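# Drape the towel through the towel ring

## Task

Pass the towel through the towel ring so it hangs there, touching neither the table nor the ring stand's base or arm, and it must stay that way once the robot lets go.

## Robot and tools

Robot: two arms, left_arm and right_arm. Their bases sit near (-0.007, +0.473, 0) m and (-0.030, -0.378, 0) m, almost unrotated. right_arm has a right hand; left_arm has its mirror-image left hand. A camera stand is bolted to the floor behind the arms. Do not strike it or any other fixed or heavy object.

Scene frame: the origin is at table-top height, halfway between the two nominal bases. +x points out over the table, +z up, and left_arm is on the +y side. Image left and right do not match arm names. Reported hand positions (m), quaternions (wxyz) and velocities (m/s, rad/s) are all in this frame. They can be off by a few cm, more at long reach.

Hand point axes (right hand): +z runs along the straightened fingers toward the tips. +x runs across the palm, away from the thumb. +y points out of the back, and the palm face sits at y = -0.062. On the left hand +x points toward the thumb. Straight fingertips reach about z = +0.12 to +0.16. A rigid mast sticks out behind the wrist at x +0.05..+0.10, z -0.16..-0.11, and it can collide with things.

Row layout, used by execute_actions and move: 48 numbers, each in [-1, 1], in this order:
1. left_arm dx, dy, dz, rx, ry, rz
2. 16 left-hand motor goals
3. left current_limit, speed
4. right_arm dx, dy, dz, rx, ry, rz
5. 16 right-hand motor goals
6. right current_limit, speed

Pose numbers are offsets, not poses. They are measured along the scene axes from the arm's Hand target as it stood when the action or move began. A value of 1.0 means 0.6 m, or 180 degrees for rotation. rx, ry, rz form one rotation vector, turning about the Hand target's position. All six at 0 holds the arm at its Hand target. Sending the same offset again moves the arm further.

Motor goals are absolute positions scaled between each hinge's stops. A 0 is a real goal, not 'no change'. To keep a hand as it is, send back its hand_goal, hand_current_limit and hand_speed. Motor order, with [angle at +1, angle at -1, straight value]:
- index_mcp, index_abd, index_pip, index_dip
- thumb_cmc, thumb_axl, thumb_mcp, thumb_ipl
- middle_mcp, middle_abd, middle_pip, middle_dip
- ring_mcp, ring_abd, ring_pip, ring_dip
Finger hinges: mcp [+128, -18, -0.75], abd [+60, -60, 0], pip [+108, -29, -0.58], dip [+117, -21, -0.70]. Toward +1 curls a finger toward the palm; for abd it swings the finger away from the thumb.
Thumb: cmc [+120, -20, -0.71] swings the thumb in front of the palm. axl [+140, -27, -0.68] rotates it about its own axis. mcp [+109, -69, -0.23] and ipl [+108, -77, -0.17] bend it.
current_limit maps -1..+1 to 0..550 mA, with a floor of 11 mA. Very low values may not lift a finger. speed sets the goal slew rate to (speed+1)/2 of 8.5 rad/s. The start values are 0.4 and -0.6.

execute_actions(actions, cameras): actions is a list of actions. Each action holds up to 15 rows at 1/30 s each; a short action repeats its last row. Each row's offsets count from the action's starting Hand target. An empty list returns images. cameras takes names, ["all"], or [].

move(target, speed, blend, blocking, cameras): moves hand points along straight paths.
- target: one row, or up to 15 rows. Every row's offsets count from the same starting Hand targets.
- speed: 0.002–1 m/s, default 0.25. Rotation may go up to twice that in rad/s.
- blend: corner rounding in m; 0 means stop at each target.
- blocking=false returns early while the move continues.
Paths do not avoid obstacles or the other arm. The hand lags behind the path, and more so when fast. Do not route a path close to an arm's own base. Total path time is capped at 10 s.
The 'move:' result line gives the ending: done, off_target, moving, held or fault. limits=paced means a pose was clipped; limits=held means a check blocked steps.

wait(seconds 0–10): the robot holds its commands. stop(): brakes a running move. zoom_image(camera, region [x0,y0,x1,y1], at most 504x504 px): zooms the newest image of that camera. clear_fault(arm): releases a torque-faulted arm after a result has reported the fault. finished_scene(scene=1): ends the scene; it cannot be undone.

Cameras, all 672x504: cam_head_left, cam_head_right, cam_high, cam_low, cam_left_wrist, cam_right_wrist.

Control details:
- Each step, the commanded pose is clipped to within 70 mm and 16 degrees of the measured pose.
- Hand target is the last commanded pose after clipping. The real hand often stops short of it. If so, send the remaining distance as an offset.
- To stop pressing on something, command the target back past the hand point.

Grip readouts, one entry per motor:
- hand_goal: goals as now written.
- hand_measured: actual hinge positions.
- hand_current_ma: positive means pushing toward -1.
- hand_state: moving, goal, blocked or overload.
A motor held at 495 mA or more for 5 s shuts down for 10 s, so use moderate limits.

Faults and hazards:
- Contact torque above the joint limits triggers a TORQUE FAULT. Limits in N m: waist 53.4, shoulder 53.4, elbow 44.5, forearm roll 24, wrist pitch 14.4, wrist roll 15.8. The arm then stops until clear_fault.
- Motors at 65 °C produce a MOTOR HOT line. At 80 °C the arm brakes for 30–60 s.
- A clearance check blocks most arm-to-arm approaches, but arms touching or pressing each other can fail the scene.
- A hand gripping the other hand's fingers also counts as pressing between the arms.
- Things falling off or left off the table fail the task.
- Avoid drops, releasing moving objects, and fast impacts.

Each tool is called after "Request:" as name(argument=value, ...), one argument or row to a line, values as JSON.

## Session

Request:
execute_actions(
  actions=[],
)

Scene clock: 0.00 s.
left_arm: end_effector_position=(+0.7705, +0.3267, +0.2535) hand_goal=(-0.754, +0.000, -0.576, -0.696, -0.714, -0.678, -0.226, -0.168, -0.754, +0.000, -0.576, -0.696, -0.754, +0.000, -0.576, -0.696) hand_measured=(-0.754, +0.000, -0.576, -0.696, -0.714, -0.678, -0.226, -0.168, -0.754, +0.000, -0.576, -0.696, -0.754, +0.000, -0.576, -0.696) hand_current_ma=(+0, +0, +0, +0, +0, +0, +0, +0, +0, +0, +0, +0, +0, +0, +0, +0) hand_state=(goal, goal, goal, goal, goal, goal, goal, goal, goal, overload, goal, goal, goal, goal, goal, goal) hand_current_limit=0.40 hand_speed=-0.60 end_effector_quat_wxyz=(-0.147, -0.499, +0.756, -0.397) | right_arm: end_effector_position=(+0.3556, -0.4847, +0.2852) hand_goal=(-0.754, +0.000, -0.576, -0.696, -0.714, -0.678, -0.226, -0.168, -0.754, +0.000, -0.576, -0.696, -0.754, +0.000, -0.576, -0.696) hand_measured=(-0.754, +0.000, -0.576, -0.696, -0.714, -0.678, -0.226, -0.168, -0.754, +0.000, -0.576, -0.696, -0.754, +0.000, -0.576, -0.696) hand_current_ma=(+0, +0, +0, +0, +0, +0, +0, +0, +0, +0, +0, +0, +0, +0, +0, +0) hand_state=(goal, goal, goal, goal, goal, goal, goal, goal, goal, goal, goal, goal, goal, goal, goal, goal) hand_current_limit=0.40 hand_speed=-0.60 end_effector_quat_wxyz=(+0.416, +0.013, +0.909, +0.004)
Joint positions: left_arm=[0.026 -1.29 -2.405 -0.979 -1.131 -0.694] | right_arm=[-0.778 0.04 -0.329 2.07 -0.629 -2.687]
Joint velocities: within noise
Joint torques (N m): no reading
Motor temperatures (°C): left_arm=[34 30 31 35 30 33] | right_arm=[29 27 28 28 32 32]
Hand target: left_arm +0.7705, +0.3267, +0.2535; -0.147, -0.499, +0.756, -0.397 | right_arm +0.3556, -0.4847, +0.2852; +0.416, +0.013, +0.909, +0.004

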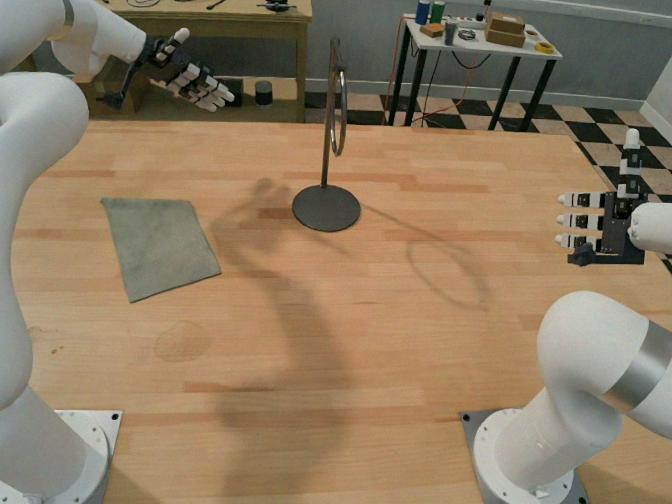

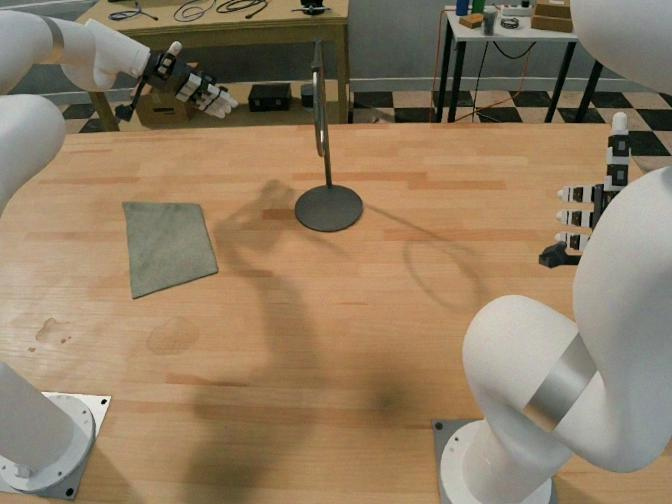

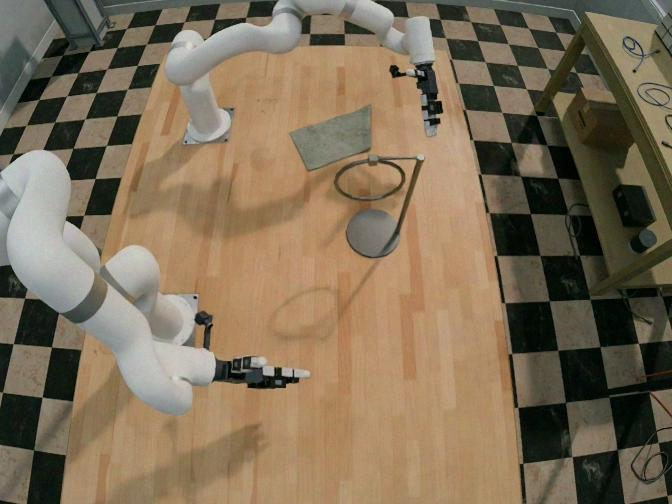

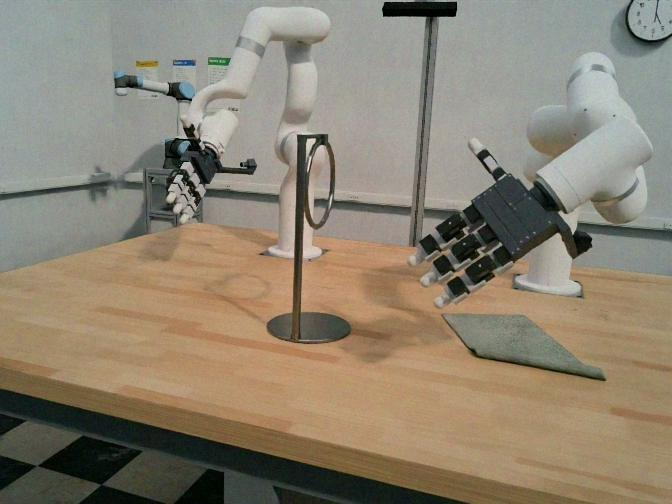

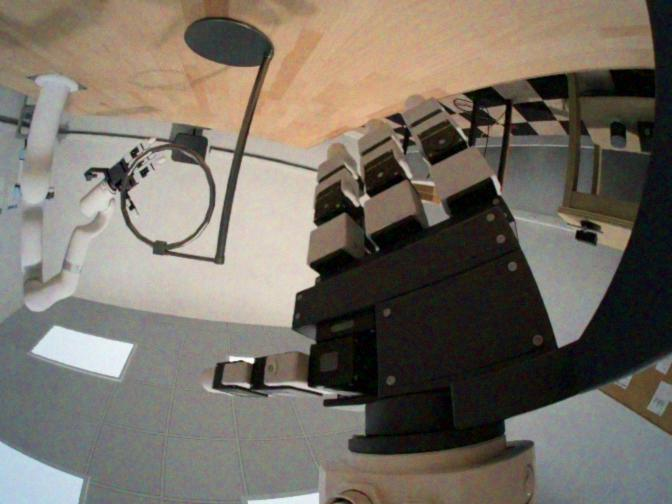

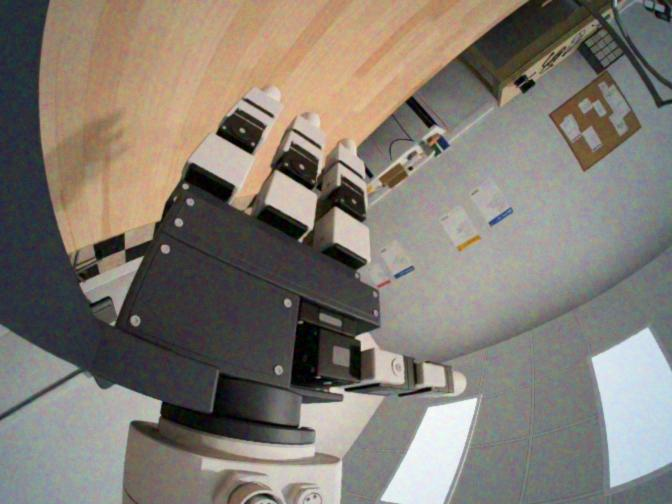

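Request:
zoom_image(
  camera="cam_head_left",
  region=[60, 30, 400, 310],
)

Request:
zoom_image(
  camera="cam_head_right",
  region=[60, 30, 400, 310],
)

Request:
zoom_image(
  camera="cam_high",
  region=[170, 0, 520, 300],
)

Request:
zoom_image(
  camera="cam_low",
  region=[220, 100, 640, 420],
)

Request:
zoom_image(
  camera="cam_left_wrist",
  region=[0, 0, 400, 320],
)

Scaled by 1.482 from the camera's 672x504 image, which has a finer 960x720 frame.

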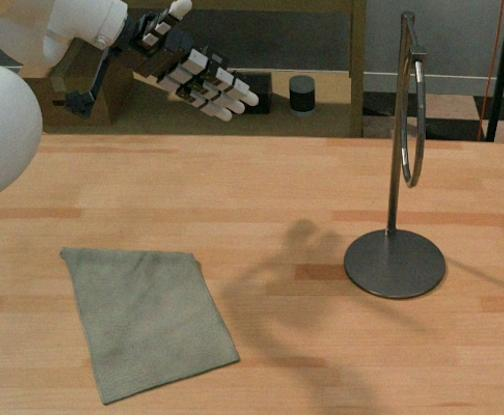

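Scaled by 1.482 from the camera's 672x504 image, which has a finer 960x720 frame.

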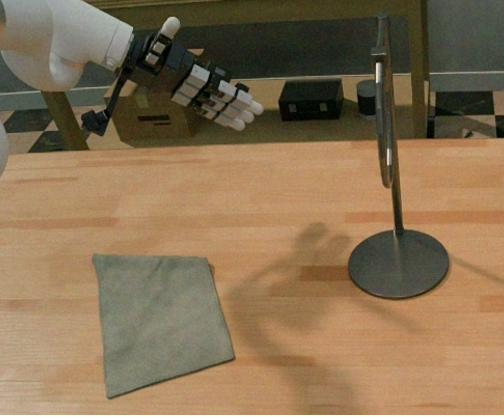

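Scaled by 1.440 from the camera's 672x504 image, which has a finer 960x720 frame.

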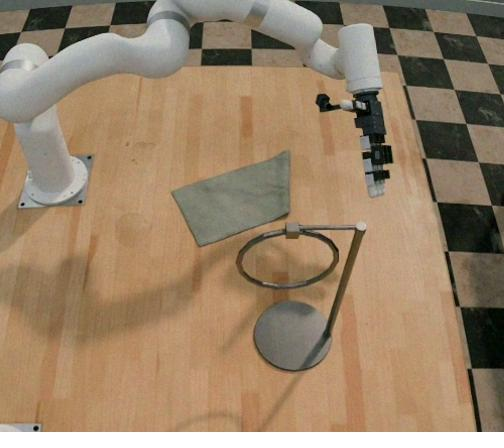

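Scaled by 1.200 from the camera's 672x504 image, which has a finer 960x720 frame.

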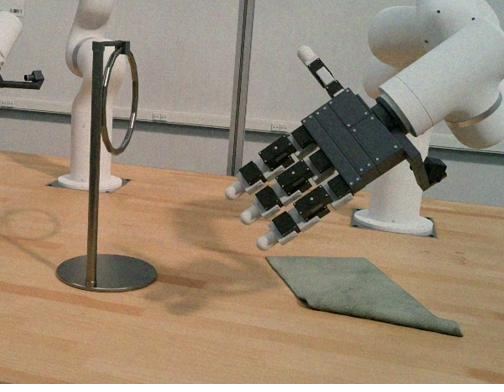

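Scaled by 1.260 from the camera's 672x504 image, which has a finer 960x720 frame.

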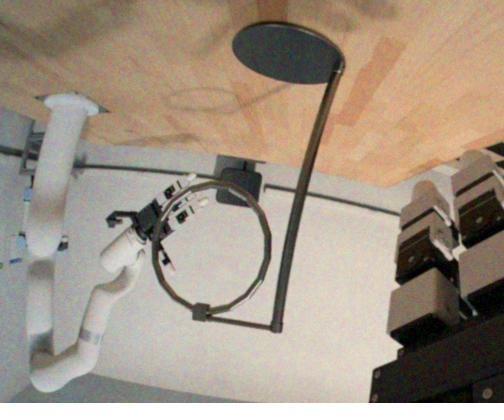

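Request:
move(
  target=[-0.384, -0.078, -0.089, 0.0021, -0.2415, -0.2509, -0.479, 0, 0.299, -0.406, 0.514, -0.678, 0.056, -0.168, -0.616, 0, 0.883, 0.609, -0.616, 0, 0.883, 0.609, 0.4, -0.4, 0, 0, 0, 0, 0, 0, -0.754, 0, -0.576, -0.696, -0.714, -0.678, -0.226, -0.168, -0.754, 0, -0.576, -0.696, -0.754, 0, -0.576, -0.696, 0.4, -0.6],
  speed=0.2,
  cameras=["all"],
)

Scene clock: 18.57 s.
left_arm: end_effector_position=(+0.5401, +0.2799, +0.2001) hand_goal=(-0.480, +0.000, +0.298, -0.406, +0.514, -0.678, +0.056, -0.168, -0.616, +0.000, +0.882, +0.608, -0.616, +0.000, +0.882, +0.608) hand_measured=(-0.478, +0.000, +0.294, -0.410, +0.516, -0.678, +0.056, -0.168, -0.614, +0.000, +0.876, +0.606, -0.614, +0.000, +0.876, +0.606) hand_current_ma=(+6, +0, -19, -12, +11, +3, +3, +1, +6, +0, -23, -11, +6, +0, -22, -11) hand_state=(goal, goal, goal, goal, goal, goal, goal, goal, goal, overload, goal, goal, goal, goal, goal, goal) hand_current_limit=0.40 hand_speed=-0.40 end_effector_quat_wxyz=(+0.000, +0.000, +0.887, -0.462) | right_arm: end_effector_position=(+0.3556, -0.4847, +0.2852) hand_goal=(-0.754, +0.000, -0.576, -0.696, -0.714, -0.678, -0.226, -0.168, -0.754, +0.000, -0.576, -0.696, -0.754, +0.000, -0.576, -0.696) hand_measured=(-0.754, +0.000, -0.576, -0.696, -0.714, -0.678, -0.226, -0.168, -0.754, +0.000, -0.576, -0.696, -0.754, +0.000, -0.576, -0.696) hand_current_ma=(+0, +0, +0, +0, +0, +0, +0, +0, +0, +0, +0, +0, +0, +0, +0, +0) hand_state=(goal, goal, goal, goal, goal, goal, goal, goal, goal, goal, goal, goal, goal, goal, goal, goal) hand_current_limit=0.40 hand_speed=-0.60 end_effector_quat_wxyz=(+0.416, +0.013, +0.909, +0.004)
Joint positions: left_arm=[-0.102 -0.613 -1.156 -1.307 -1.005 0.916] | right_arm=[-0.778 0.04 -0.329 2.07 -0.629 -2.687]
Joint torques (N m): left_arm=[-4.08 32.88 -18.95 -0.74 -0.2 0.64] | right_arm=[-0.1 22.42 -16.77 -0.17 -0.97 -0.14]
Hand target: left_arm +0.5401, +0.2799, +0.2001; +0.000, +0.000, +0.887, -0.462 | right_arm +0.3556, -0.4847, +0.2852; +0.416, +0.013, +0.909, +0.004
Off the commanded pose: left_arm 0.000 m, 0 deg | right_arm 0.000 m, 0 deg.
move: done

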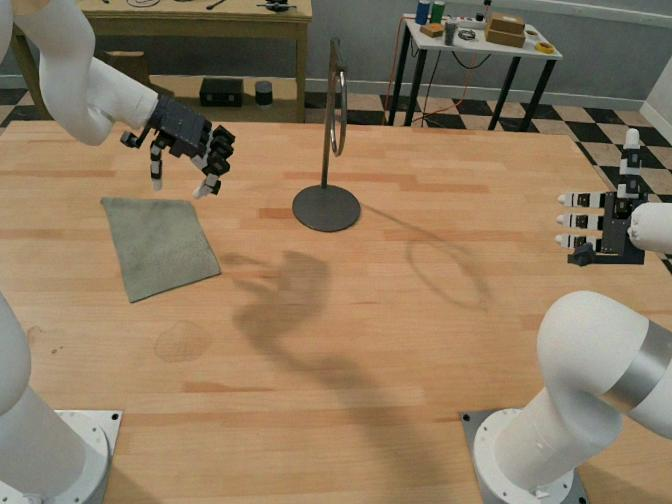

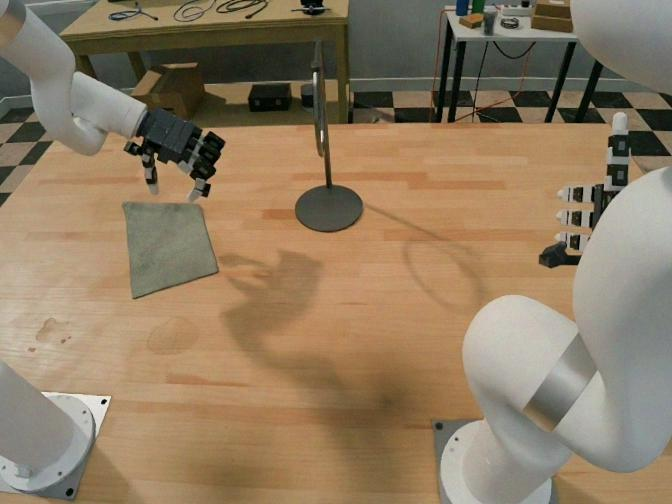

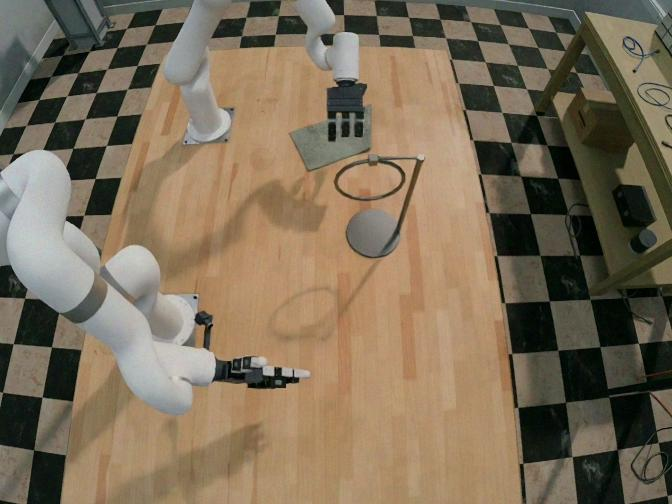

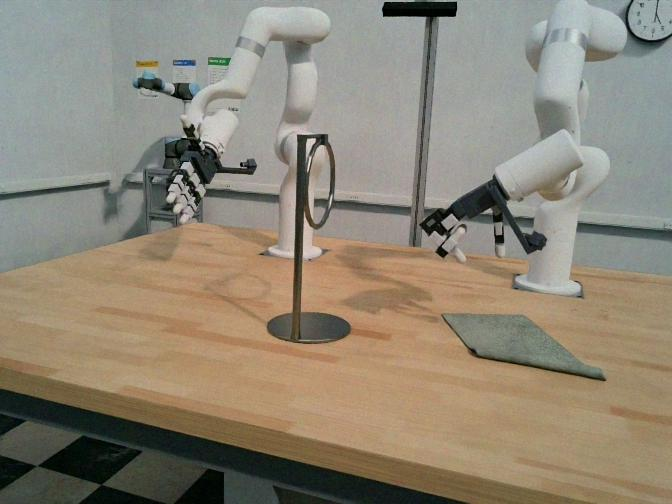

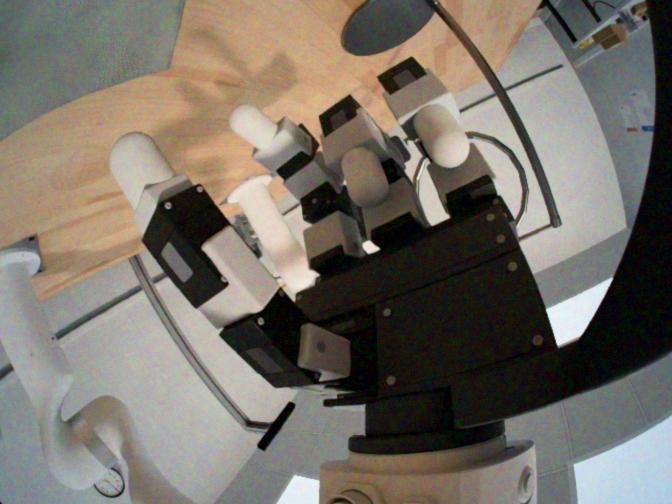

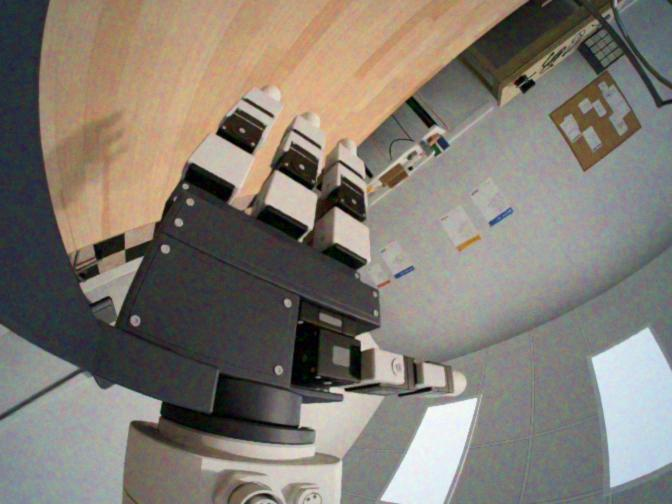

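Request:
move(
  target=[0, 0.0167, -0.1833, 0, 0, 0, -0.411, 0, 0.518, -0.261, 0.514, -0.678, 0.169, -0.168, -0.616, 0, 0.883, 0.609, -0.616, 0, 0.883, 0.609, 0.3, -0.4, 0, 0, 0, 0, 0, 0, -0.754, 0, -0.576, -0.696, -0.714, -0.678, -0.226, -0.168, -0.754, 0, -0.576, -0.696, -0.754, 0, -0.576, -0.696, 0.4, -0.6],
  speed=0.2,
  cameras=["cam_head_left","cam_head_right","cam_high","cam_low","cam_left_wrist"],
)

Scene clock: 21.37 s.
left_arm: end_effector_position=(+0.5401, +0.2899, +0.0902) hand_goal=(-0.412, +0.000, +0.518, -0.262, +0.514, -0.678, +0.168, -0.168, -0.616, +0.000, +0.882, +0.608, -0.616, +0.000, +0.882, +0.608) hand_measured=(-0.412, +0.000, +0.512, -0.266, +0.516, -0.678, +0.166, -0.168, -0.614, +0.000, +0.876, +0.606, -0.614, +0.000, +0.876, +0.606) hand_current_ma=(+3, +0, -25, -13, +11, +3, -11, +1, +8, +0, -22, -11, +8, +0, -22, -11) hand_state=(goal, goal, goal, goal, goal, goal, goal, goal, goal, overload, goal, goal, goal, goal, goal, goal) hand_current_limit=0.30 hand_speed=-0.40 end_effector_quat_wxyz=(+0.000, +0.000, +0.887, -0.462) | right_arm: end_effector_position=(+0.3556, -0.4847, +0.2852) hand_goal=(-0.754, +0.000, -0.576, -0.696, -0.714, -0.678, -0.226, -0.168, -0.754, +0.000, -0.576, -0.696, -0.754, +0.000, -0.576, -0.696) hand_measured=(-0.754, +0.000, -0.576, -0.696, -0.714, -0.678, -0.226, -0.168, -0.754, +0.000, -0.576, -0.696, -0.754, +0.000, -0.576, -0.696) hand_current_ma=(+0, +0, +0, +0, +0, +0, +0, +0, +0, +0, +0, +0, +0, +0, +0, +0) hand_state=(goal, goal, goal, goal, goal, goal, goal, goal, goal, goal, goal, goal, goal, goal, goal, goal) hand_current_limit=0.40 hand_speed=-0.60 end_effector_quat_wxyz=(+0.416, +0.013, +0.909, +0.004)
Joint positions: left_arm=[-0.084 -0.811 -1.167 -1.413 -0.973 1.136] | right_arm=[-0.778 0.04 -0.329 2.07 -0.629 -2.687]
Joint torques (N m): left_arm=[3.14 29.06 -20.18 -0.8 -0.49 0.67] | right_arm=[0 22.27 -17.12 -0.07 -1.02 -0.11]
Hand target: left_arm +0.5401, +0.2899, +0.0902; +0.000, +0.000, +0.887, -0.462 | right_arm +0.3556, -0.4847, +0.2852; +0.416, +0.013, +0.909, +0.004
Off the commanded pose: left_arm 0.000 m, 0 deg | right_arm 0.000 m, 0 deg.
move: done
Images, in order (width x height): cam_head_left 672x504, cam_head_right 672x504, cam_high 672x504, cam_low 672x504, cam_left_wrist 672x504.

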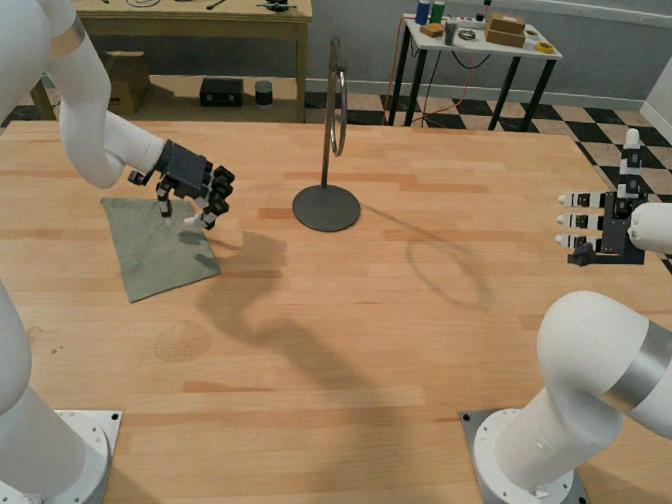

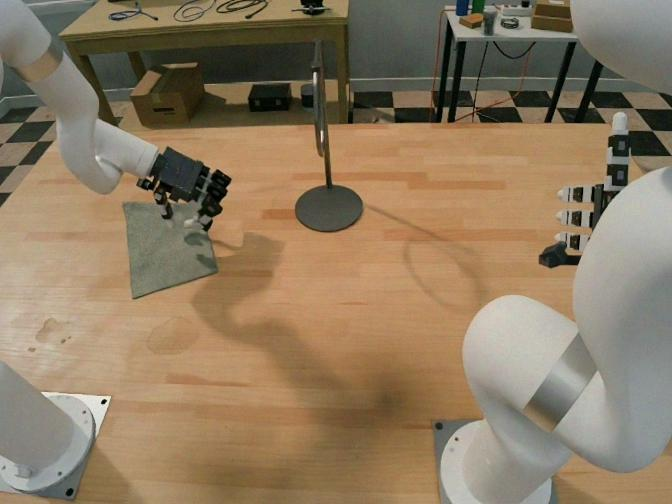

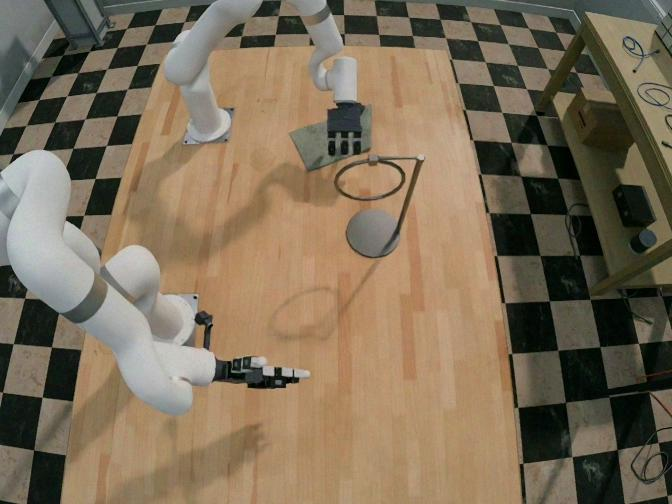

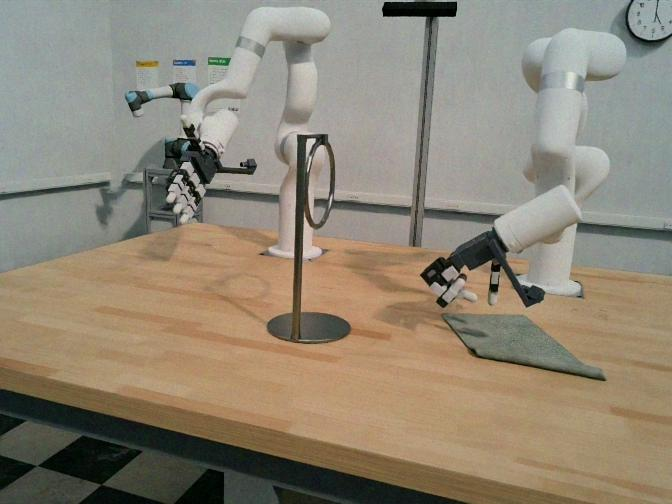

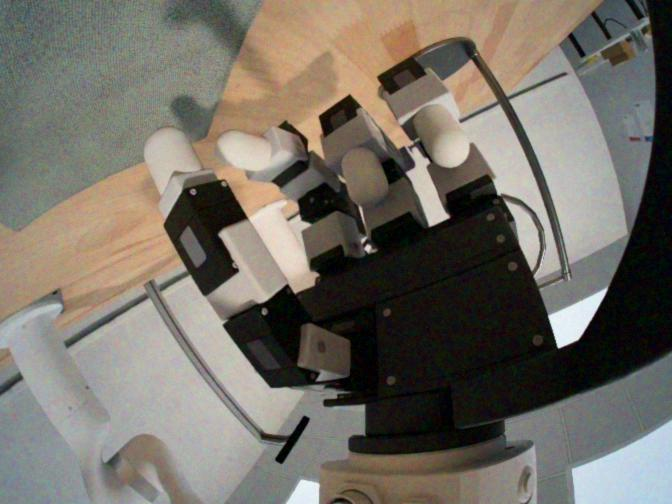

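Request:
zoom_image(
  camera="cam_head_left",
  region=[90, 120, 260, 310],
)

Request:
zoom_image(
  camera="cam_head_right",
  region=[90, 120, 260, 310],
)

Request:
zoom_image(
  camera="cam_low",
  region=[400, 220, 620, 400],
)

Scaled by 2.653 from the camera's 672x504 image, which has a finer 960x720 frame.

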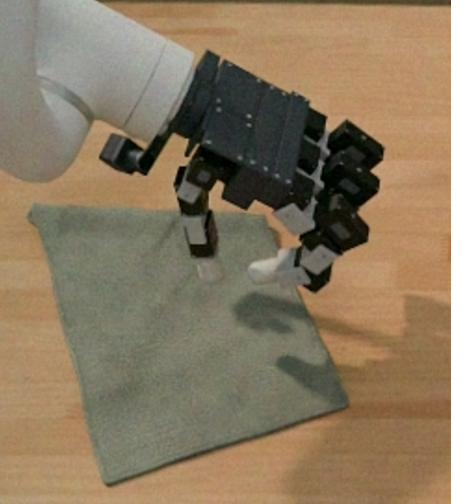

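Scaled by 2.653 from the camera's 672x504 image, which has a finer 960x720 frame.

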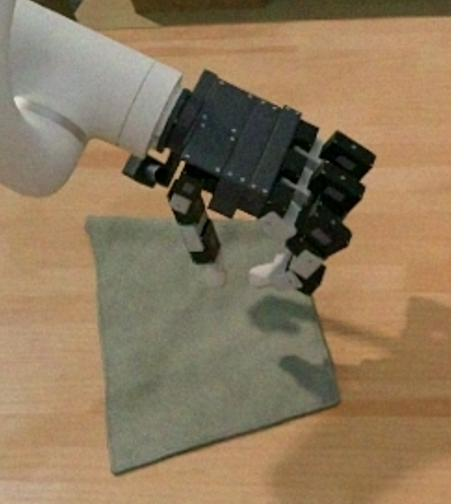

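Scaled by 2.291 from the camera's 672x504 image, which has a finer 960x720 frame.

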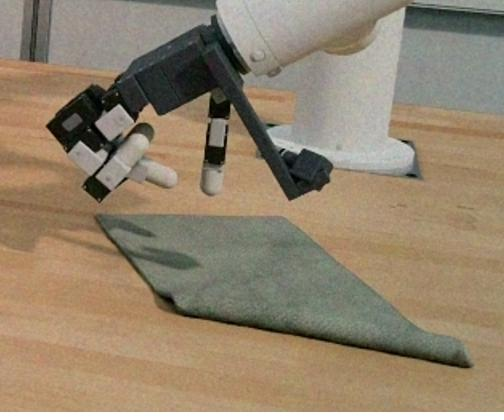

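Request:
move(
  target=[0, -0.025, -0.1083, 0, 0, 0, -0.411, 0, 0.518, -0.261, 0.514, -0.678, 0.169, -0.168, -0.616, 0, 0.883, 0.609, -0.616, 0, 0.883, 0.609, 0.3, -0.4, 0, 0, 0, 0, 0, 0, -0.754, 0, -0.576, -0.696, -0.714, -0.678, -0.226, -0.168, -0.754, 0, -0.576, -0.696, -0.754, 0, -0.576, -0.696, 0.4, -0.6],
  speed=0.08,
  cameras=["cam_head_left","cam_low","cam_left_wrist"],
)

Request:
zoom_image(
  camera="cam_head_left",
  region=[90, 120, 260, 310],
)

Request:
zoom_image(
  camera="cam_low",
  region=[400, 220, 620, 400],
)

Scene clock: 24.20 s.
left_arm: end_effector_position=(+0.5401, +0.2749, +0.0252) hand_goal=(-0.412, +0.000, +0.518, -0.262, +0.514, -0.678, +0.168, -0.168, -0.616, +0.000, +0.882, +0.608, -0.616, +0.000, +0.882, +0.608) hand_measured=(-0.412, +0.000, +0.512, -0.266, +0.516, -0.678, +0.166, -0.168, -0.614, +0.000, +0.876, +0.606, -0.614, +0.000, +0.876, +0.606) hand_current_ma=(+3, +0, -25, -13, +9, +3, -11, +1, +8, +0, -22, -11, +8, +0, -22, -11) hand_state=(goal, goal, goal, goal, goal, goal, goal, goal, goal, overload, goal, goal, goal, goal, goal, goal) hand_current_limit=0.30 hand_speed=-0.40 end_effector_quat_wxyz=(+0.000, +0.000, +0.887, -0.462) | right_arm: end_effector_position=(+0.3556, -0.4847, +0.2852) hand_goal=(-0.754, +0.000, -0.576, -0.696, -0.714, -0.678, -0.226, -0.168, -0.754, +0.000, -0.576, -0.696, -0.754, +0.000, -0.576, -0.696) hand_measured=(-0.754, +0.000, -0.576, -0.696, -0.714, -0.678, -0.226, -0.168, -0.754, +0.000, -0.576, -0.696, -0.754, +0.000, -0.576, -0.696) hand_current_ma=(+0, +0, +0, +0, +0, +0, +0, +0, +0, +0, +0, +0, +0, +0, +0, +0) hand_state=(goal, goal, goal, goal, goal, goal, goal, goal, goal, goal, goal, goal, goal, goal, goal, goal) hand_current_limit=0.40 hand_speed=-0.60 end_effector_quat_wxyz=(+0.416, +0.013, +0.909, +0.004)
Joint positions: left_arm=[-0.11 -0.946 -1.213 -1.498 -0.955 1.243] | right_arm=[-0.778 0.04 -0.329 2.07 -0.629 -2.687]
Joint torques (N m): left_arm=[-4.65 28.58 -18.45 -0.5 -0.32 0.65] | right_arm=[-0.27 22.63 -16.92 -0.11 -0.92 -0.1]
Hand target: left_arm +0.5401, +0.2749, +0.0252; +0.000, +0.000, +0.887, -0.462 | right_arm +0.3556, -0.4847, +0.2852; +0.416, +0.013, +0.909, +0.004
Off the commanded pose: left_arm 0.000 m, 0 deg | right_arm 0.000 m, 0 deg.
move: done
Images, in order (width x height): cam_head_left 672x504, cam_low 672x504, cam_left_wrist 672x504.

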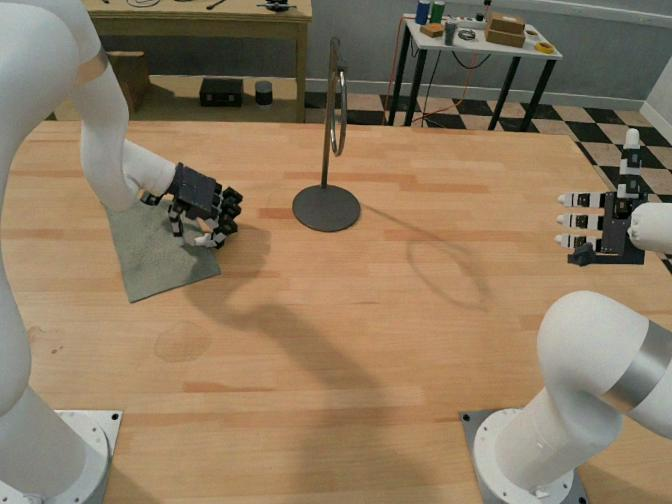

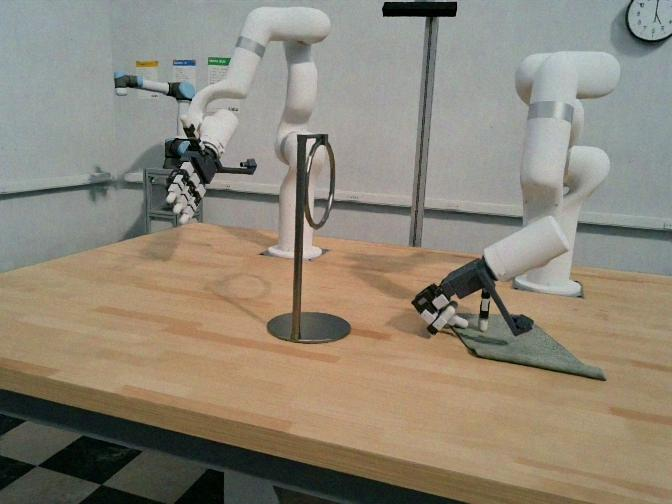

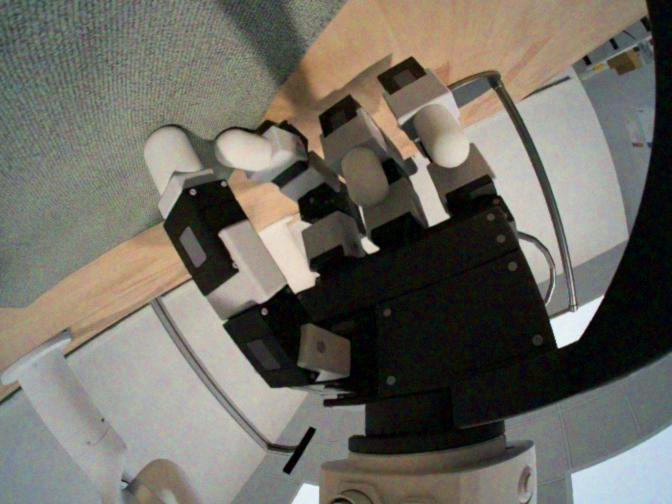

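Scaled by 2.653 from the camera's 672x504 image, which has a finer 960x720 frame.

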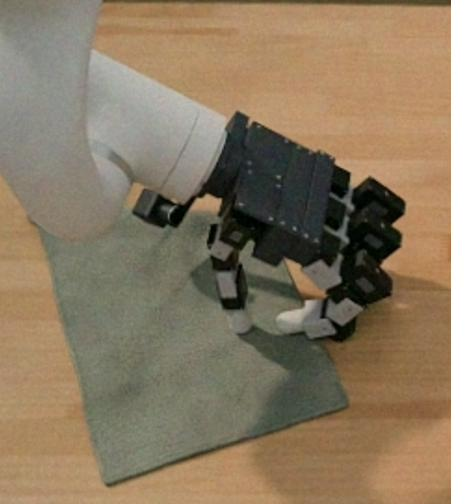

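Scaled by 2.291 from the camera's 672x504 image, which has a finer 960x720 frame.

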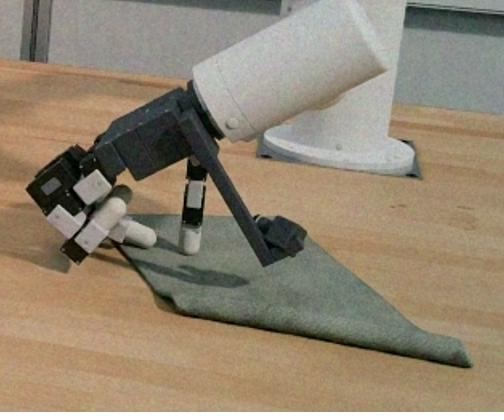

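Request:
move(
  target=[0, 0, -0.0067, 0, 0, 0, -0.411, 0, 0.518, -0.261, 0.514, -0.678, 0.169, -0.168, -0.616, 0, 0.883, 0.609, -0.616, 0, 0.883, 0.609, 0.1, -0.4, 0, 0, 0, 0, 0, 0, -0.754, 0, -0.576, -0.696, -0.714, -0.678, -0.226, -0.168, -0.754, 0, -0.576, -0.696, -0.754, 0, -0.576, -0.696, 0.4, -0.6],
  speed=0.03,
)

Request:
move(
  target=[0, 0, -0.0067, 0, 0, 0, -0.411, 0, 0.518, -0.261, 0.514, -0.678, 0.169, -0.168, -0.616, 0, 0.883, 0.609, -0.616, 0, 0.883, 0.609, 0.1, -0.4, 0, 0, 0, 0, 0, 0, -0.754, 0, -0.576, -0.696, -0.714, -0.678, -0.226, -0.168, -0.754, 0, -0.576, -0.696, -0.754, 0, -0.576, -0.696, 0.4, -0.6],
  speed=0.03,
  cameras=["cam_low","cam_left_wrist"],
)

Request:
zoom_image(
  camera="cam_low",
  region=[400, 250, 560, 380],
)

Scene clock: 25.80 s.
left_arm: end_effector_position=(+0.5401, +0.2748, +0.0213) hand_goal=(-0.412, +0.000, +0.518, -0.262, +0.514, -0.678, +0.168, -0.168, -0.616, +0.000, +0.882, +0.608, -0.616, +0.000, +0.882, +0.608) hand_measured=(-0.430, -0.004, +0.562, -0.262, +0.510, -0.678, +0.166, -0.168, -0.614, +0.000, +0.876, +0.606, -0.614, +0.000, +0.876, +0.606) hand_current_ma=(-79, -17, +197, +1, -15, -2, -11, +1, +8, +0, -22, -11, +8, +0, -22, -11) hand_state=(goal, goal, blocked, goal, goal, goal, goal, goal, goal, overload, goal, goal, goal, goal, goal, goal) hand_current_limit=0.10 hand_speed=-0.40 end_effector_quat_wxyz=(+0.000, +0.000, +0.887, -0.462) | right_arm: end_effector_position=(+0.3556, -0.4847, +0.2852) hand_goal=(-0.754, +0.000, -0.576, -0.696, -0.714, -0.678, -0.226, -0.168, -0.754, +0.000, -0.576, -0.696, -0.754, +0.000, -0.576, -0.696) hand_measured=(-0.754, +0.000, -0.576, -0.696, -0.714, -0.678, -0.226, -0.168, -0.754, +0.000, -0.576, -0.696, -0.754, +0.000, -0.576, -0.696) hand_current_ma=(+0, +0, +0, +0, +0, +0, +0, +0, +0, +0, +0, +0, +0, +0, +0, +0) hand_state=(goal, goal, goal, goal, goal, goal, goal, goal, goal, goal, goal, goal, goal, goal, goal, goal) hand_current_limit=0.40 hand_speed=-0.60 end_effector_quat_wxyz=(+0.416, +0.013, +0.909, +0.004)
Joint positions: left_arm=[-0.11 -0.954 -1.216 -1.502 -0.955 1.25] | right_arm=[-0.778 0.04 -0.329 2.07 -0.629 -2.687]
Joint torques (N m): left_arm=[-2.82 8.16 -2.89 1.05 3.27 2.65] | right_arm=[0.21 20.94 -16.75 -0.43 -1.05 0.01]
Hand target: left_arm +0.5401, +0.2749, +0.0212; +0.000, +0.000, +0.887, -0.462 | right_arm +0.3556, -0.4847, +0.2852; +0.416, +0.013, +0.909, +0.004
Off the commanded pose: left_arm 0.000 m, 0 deg | right_arm 0.000 m, 0 deg.
move: done

Scene clock: 26.93 s.
left_arm: end_effector_position=(+0.5580, +0.2725, +0.0489) hand_goal=(-0.412, +0.000, +0.518, -0.262, +0.514, -0.678, +0.168, -0.168, -0.616, +0.000, +0.882, +0.608, -0.616, +0.000, +0.882, +0.608) hand_measured=(-0.412, -0.004, +0.520, -0.262, +0.512, -0.680, +0.166, -0.168, -0.614, +0.000, +0.876, +0.606, -0.614, +0.000, +0.876, +0.606) hand_current_ma=(+2, -11, +4, +1, -8, -8, -12, -4, +10, +0, -22, -11, +11, +0, -21, -11) hand_state=(goal, goal, goal, goal, goal, goal, goal, goal, goal, overload, goal, goal, goal, goal, goal, goal) hand_current_limit=0.10 hand_speed=-0.40 end_effector_quat_wxyz=(+0.024, +0.012, +0.885, -0.465) | right_arm: end_effector_position=(+0.3556, -0.4847, +0.2852) hand_goal=(-0.754, +0.000, -0.576, -0.696, -0.714, -0.678, -0.226, -0.168, -0.754, +0.000, -0.576, -0.696, -0.754, +0.000, -0.576, -0.696) hand_measured=(-0.754, +0.000, -0.576, -0.696, -0.714, -0.678, -0.226, -0.168, -0.754, +0.000, -0.576, -0.696, -0.754, +0.000, -0.576, -0.696) hand_current_ma=(+0, +0, +0, +0, +0, +0, +0, +0, +0, +0, +0, +0, +0, +0, +0, +0) hand_state=(goal, goal, goal, goal, goal, goal, goal, goal, goal, goal, goal, goal, goal, goal, goal, goal) hand_current_limit=0.40 hand_speed=-0.60 end_effector_quat_wxyz=(+0.416, +0.013, +0.909, +0.004)
Joint positions: left_arm=[-0.11 -0.908 -1.22 -1.505 -0.956 1.255] | right_arm=[-0.778 0.04 -0.329 2.07 -0.629 -2.687]
Joint torques (N m): left_arm=[-0.55 37.46 -14.62 0.71 -0.35 0.65] | right_arm=[-0.37 22.73 -16.87 -0.49 -0.96 -0.03]
Hand target: left_arm +0.5580, +0.2725, +0.0489; +0.024, +0.012, +0.885, -0.465 (not the last commanded pose) | right_arm +0.3556, -0.4847, +0.2852; +0.416, +0.013, +0.909, +0.004
Off the commanded pose: left_arm 0.037 m, 3 deg | right_arm 0.000 m, 0 deg.
TORQUE FAULT: the external load on joint 2 (shoulder) of the left arm reached its load limit, and that arm stopped. The contact can be on any part of that arm beyond that joint, not only on its tool. A torque fault puts only its own arm into a fault stop. That arm's remaining commands of this call were not run. The hold on joint 2 (shoulder) of that arm was moved back by the arm itself, up to 3 degrees, as the stop began. That arm is still stopped at the end of this call. While its stop runs, that arm, its gripper or tool too, takes no new command.
CLEAR FAULT: the left arm stays stopped (state 4) until you call clear_fault(arm="left_arm").
End effector pose when the fault began: left_arm: position (+0.5408, +0.2747, +0.0188), quat_wxyz (+0.001, +0.000, +0.887, -0.463)
Joint positions when the fault began: left_arm=[-0.11 -0.96 -1.219 -1.505 -0.955 1.255]
move: fault (left_arm)
Images, in order (width x height): cam_low 672x504, cam_left_wrist 672x504.

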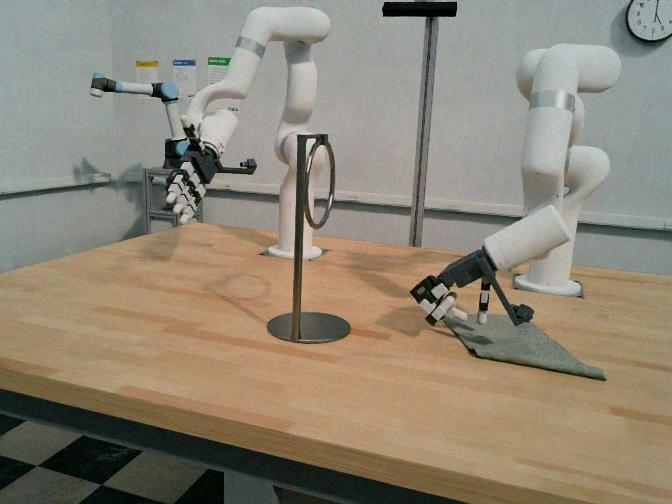

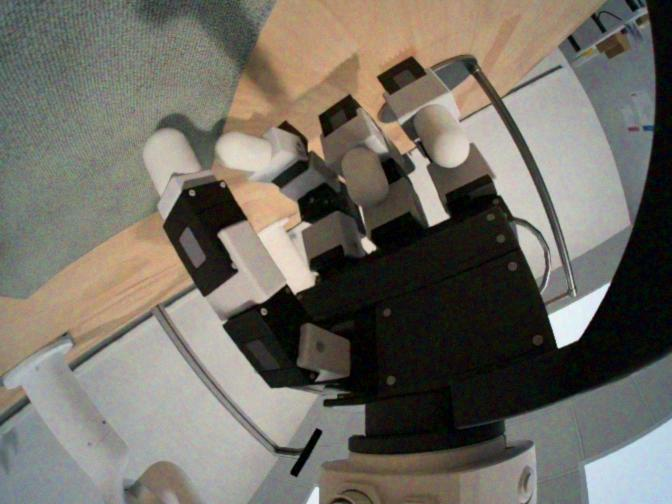

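Scaled by 3.150 from the camera's 672x504 image, which has a finer 960x720 frame.

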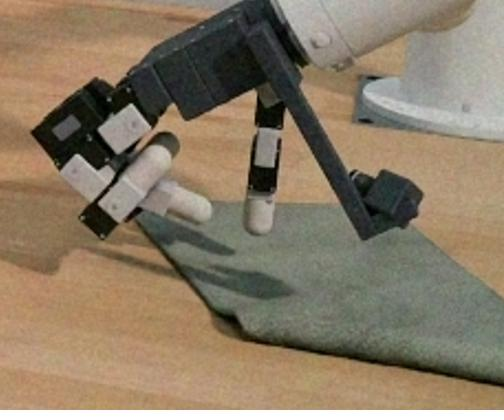

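Request:
clear_fault(
  arm="left_arm",
)

Request:
move(
  target=[-0.03, -0.0125, 0.0685, -0.081, 0.017, -0.0026, -0.110, 0, 0.241, -0.406, 0.514, -0.678, 0.0, -0.168, -0.616, 0, 0.883, 0.609, -0.616, 0, 0.883, 0.609, 0.0, -0.4, 0, 0, 0, 0, 0, 0, -0.754, 0, -0.576, -0.696, -0.714, -0.678, -0.226, -0.168, -0.754, 0, -0.576, -0.696, -0.754, 0, -0.576, -0.696, 0.4, -0.6],
  speed=0.1,
  cameras=["cam_head_left","cam_low","cam_left_wrist"],
)

Request:
zoom_image(
  camera="cam_head_left",
  region=[90, 120, 260, 310],
)

Request:
zoom_image(
  camera="cam_low",
  region=[400, 220, 620, 400],
)

Scene clock: 28.93 s.
left_arm: end_effector_position=(+0.5580, +0.2725, +0.0490) hand_goal=(-0.412, +0.000, +0.518, -0.262, +0.514, -0.678, +0.168, -0.168, -0.616, +0.000, +0.882, +0.608, -0.616, +0.000, +0.882, +0.608) hand_measured=(-0.412, -0.004, +0.520, -0.262, +0.512, -0.680, +0.166, -0.168, -0.614, +0.000, +0.876, +0.606, -0.614, +0.000, +0.876, +0.606) hand_current_ma=(+2, -11, +4, +1, -8, -8, -12, -4, +10, +0, -22, -11, +11, +0, -21, -11) hand_state=(goal, goal, goal, goal, goal, goal, goal, goal, goal, overload, goal, goal, goal, goal, goal, goal) hand_current_limit=0.10 hand_speed=-0.40 end_effector_quat_wxyz=(+0.024, +0.012, +0.885, -0.465) | right_arm: end_effector_position=(+0.3556, -0.4847, +0.2852) hand_goal=(-0.754, +0.000, -0.576, -0.696, -0.714, -0.678, -0.226, -0.168, -0.754, +0.000, -0.576, -0.696, -0.754, +0.000, -0.576, -0.696) hand_measured=(-0.754, +0.000, -0.576, -0.696, -0.714, -0.678, -0.226, -0.168, -0.754, +0.000, -0.576, -0.696, -0.754, +0.000, -0.576, -0.696) hand_current_ma=(+0, +0, +0, +0, +0, +0, +0, +0, +0, +0, +0, +0, +0, +0, +0, +0) hand_state=(goal, goal, goal, goal, goal, goal, goal, goal, goal, goal, goal, goal, goal, goal, goal, goal) hand_current_limit=0.40 hand_speed=-0.60 end_effector_quat_wxyz=(+0.416, +0.013, +0.909, +0.004)
Joint positions: left_arm=[-0.11 -0.908 -1.22 -1.505 -0.956 1.255] | right_arm=[-0.778 0.04 -0.329 2.07 -0.629 -2.687]
Joint torques (N m): left_arm=[0 36.38 -14.53 0.81 -0.33 0.67] | right_arm=[-0.09 23.72 -17.51 -0.54 -0.97 -0.04]
Hand target: left_arm +0.5580, +0.2725, +0.0490; +0.024, +0.012, +0.885, -0.465 (not the last commanded pose) | right_arm +0.3556, -0.4847, +0.2852; +0.416, +0.013, +0.909, +0.004
Off the commanded pose: left_arm 0.037 m, 3 deg | right_arm 0.000 m, 0 deg.
TORQUE FAULT, CONTINUED: the left arm's stop, for the torque fault of joint 2 (shoulder) that an earlier result reported, is over. The call counts as one of the actions that you can send in this scene. The hold on joint 2 (shoulder) of that arm was moved back by the arm itself, up to 3 degrees, as the stop began. That arm's target is now where it stood when the stop ended, not its last command. That arm keeps its grip as last carried out and accepts commands again: back off and push less far.
CLEAR FAULT: your call cleared the left arm's torque fault. If a joint's load stays at its limit, that arm stops again at once.

Scene clock: 30.73 s.
left_arm: end_effector_position=(+0.5400, +0.2650, +0.0901) hand_goal=(-0.110, +0.000, +0.240, -0.406, +0.514, -0.678, +0.000, -0.168, -0.616, +0.000, +0.882, +0.608, -0.616, +0.000, +0.882, +0.608) hand_measured=(-0.110, -0.004, +0.242, -0.404, +0.512, -0.680, +0.002, -0.168, -0.614, +0.000, +0.876, +0.606, -0.614, +0.000, +0.876, +0.606) hand_current_ma=(+0, -11, +4, +9, -6, -8, +11, -4, +11, +0, -20, -11, +12, +0, -20, -11) hand_state=(goal, goal, goal, goal, goal, goal, goal, goal, goal, overload, goal, goal, goal, goal, goal, goal) hand_current_limit=0.00 hand_speed=-0.40 end_effector_quat_wxyz=(+0.000, +0.000, +0.819, -0.574) | right_arm: end_effector_position=(+0.3556, -0.4847, +0.2852) hand_goal=(-0.754, +0.000, -0.576, -0.696, -0.714, -0.678, -0.226, -0.168, -0.754, +0.000, -0.576, -0.696, -0.754, +0.000, -0.576, -0.696) hand_measured=(-0.754, +0.000, -0.576, -0.696, -0.714, -0.678, -0.226, -0.168, -0.754, +0.000, -0.576, -0.696, -0.754, +0.000, -0.576, -0.696) hand_current_ma=(+0, +0, +0, +0, +0, +0, +0, +0, +0, +0, +0, +0, +0, +0, +0, +0) hand_state=(goal, goal, goal, goal, goal, goal, goal, goal, goal, goal, goal, goal, goal, goal, goal, goal) hand_current_limit=0.40 hand_speed=-0.60 end_effector_quat_wxyz=(+0.416, +0.013, +0.909, +0.004)
Joint positions: left_arm=[-0.047 -0.891 -1.185 -1.516 -1.224 1.257] | right_arm=[-0.778 0.04 -0.329 2.07 -0.629 -2.687]
Joint torques (N m): left_arm=[2.57 34.31 -14.28 -0.82 -1.42 0.65] | right_arm=[0.79 22.97 -16.53 -0.21 -0.92 -0.04]
Hand target: left_arm +0.5400, +0.2650, +0.0901; +0.000, +0.000, +0.819, -0.574 | right_arm +0.3556, -0.4847, +0.2852; +0.416, +0.013, +0.909, +0.004
Off the commanded pose: left_arm 0.000 m, 0 deg | right_arm 0.000 m, 0 deg.
move: done
Images, in order (width x height): cam_head_left 672x504, cam_low 672x504, cam_left_wrist 672x504.

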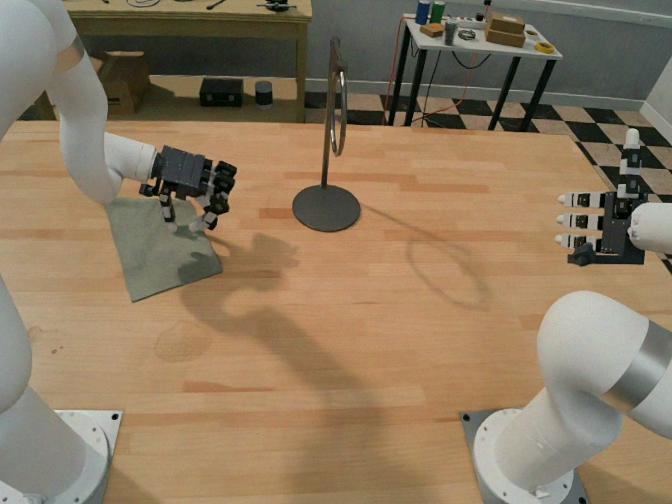

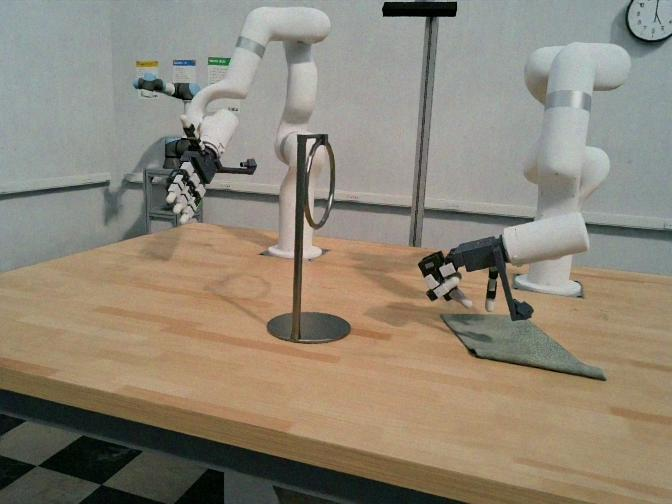

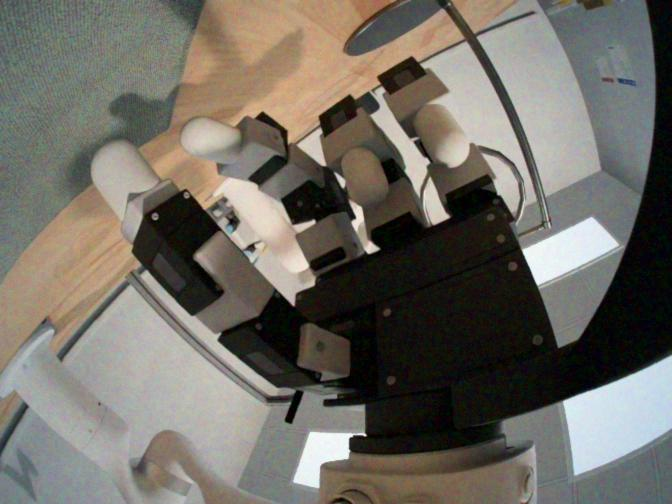

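Scaled by 2.653 from the camera's 672x504 image, which has a finer 960x720 frame.

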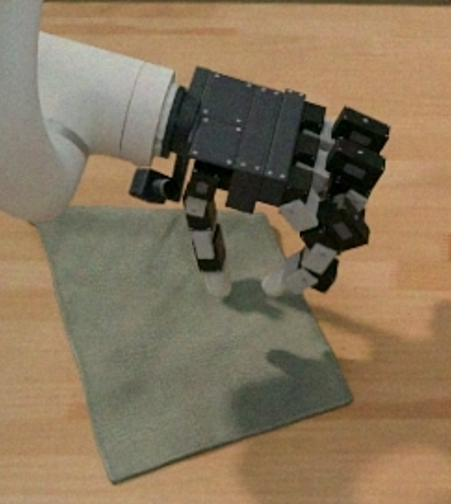

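Scaled by 2.291 from the camera's 672x504 image, which has a finer 960x720 frame.

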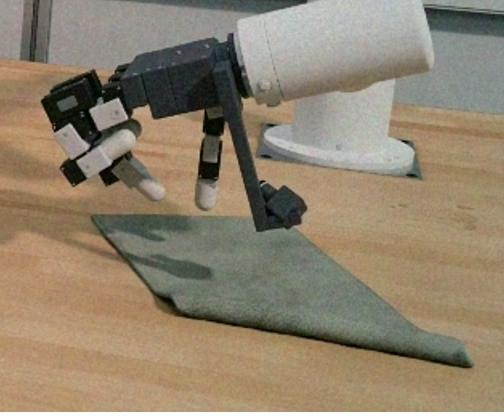

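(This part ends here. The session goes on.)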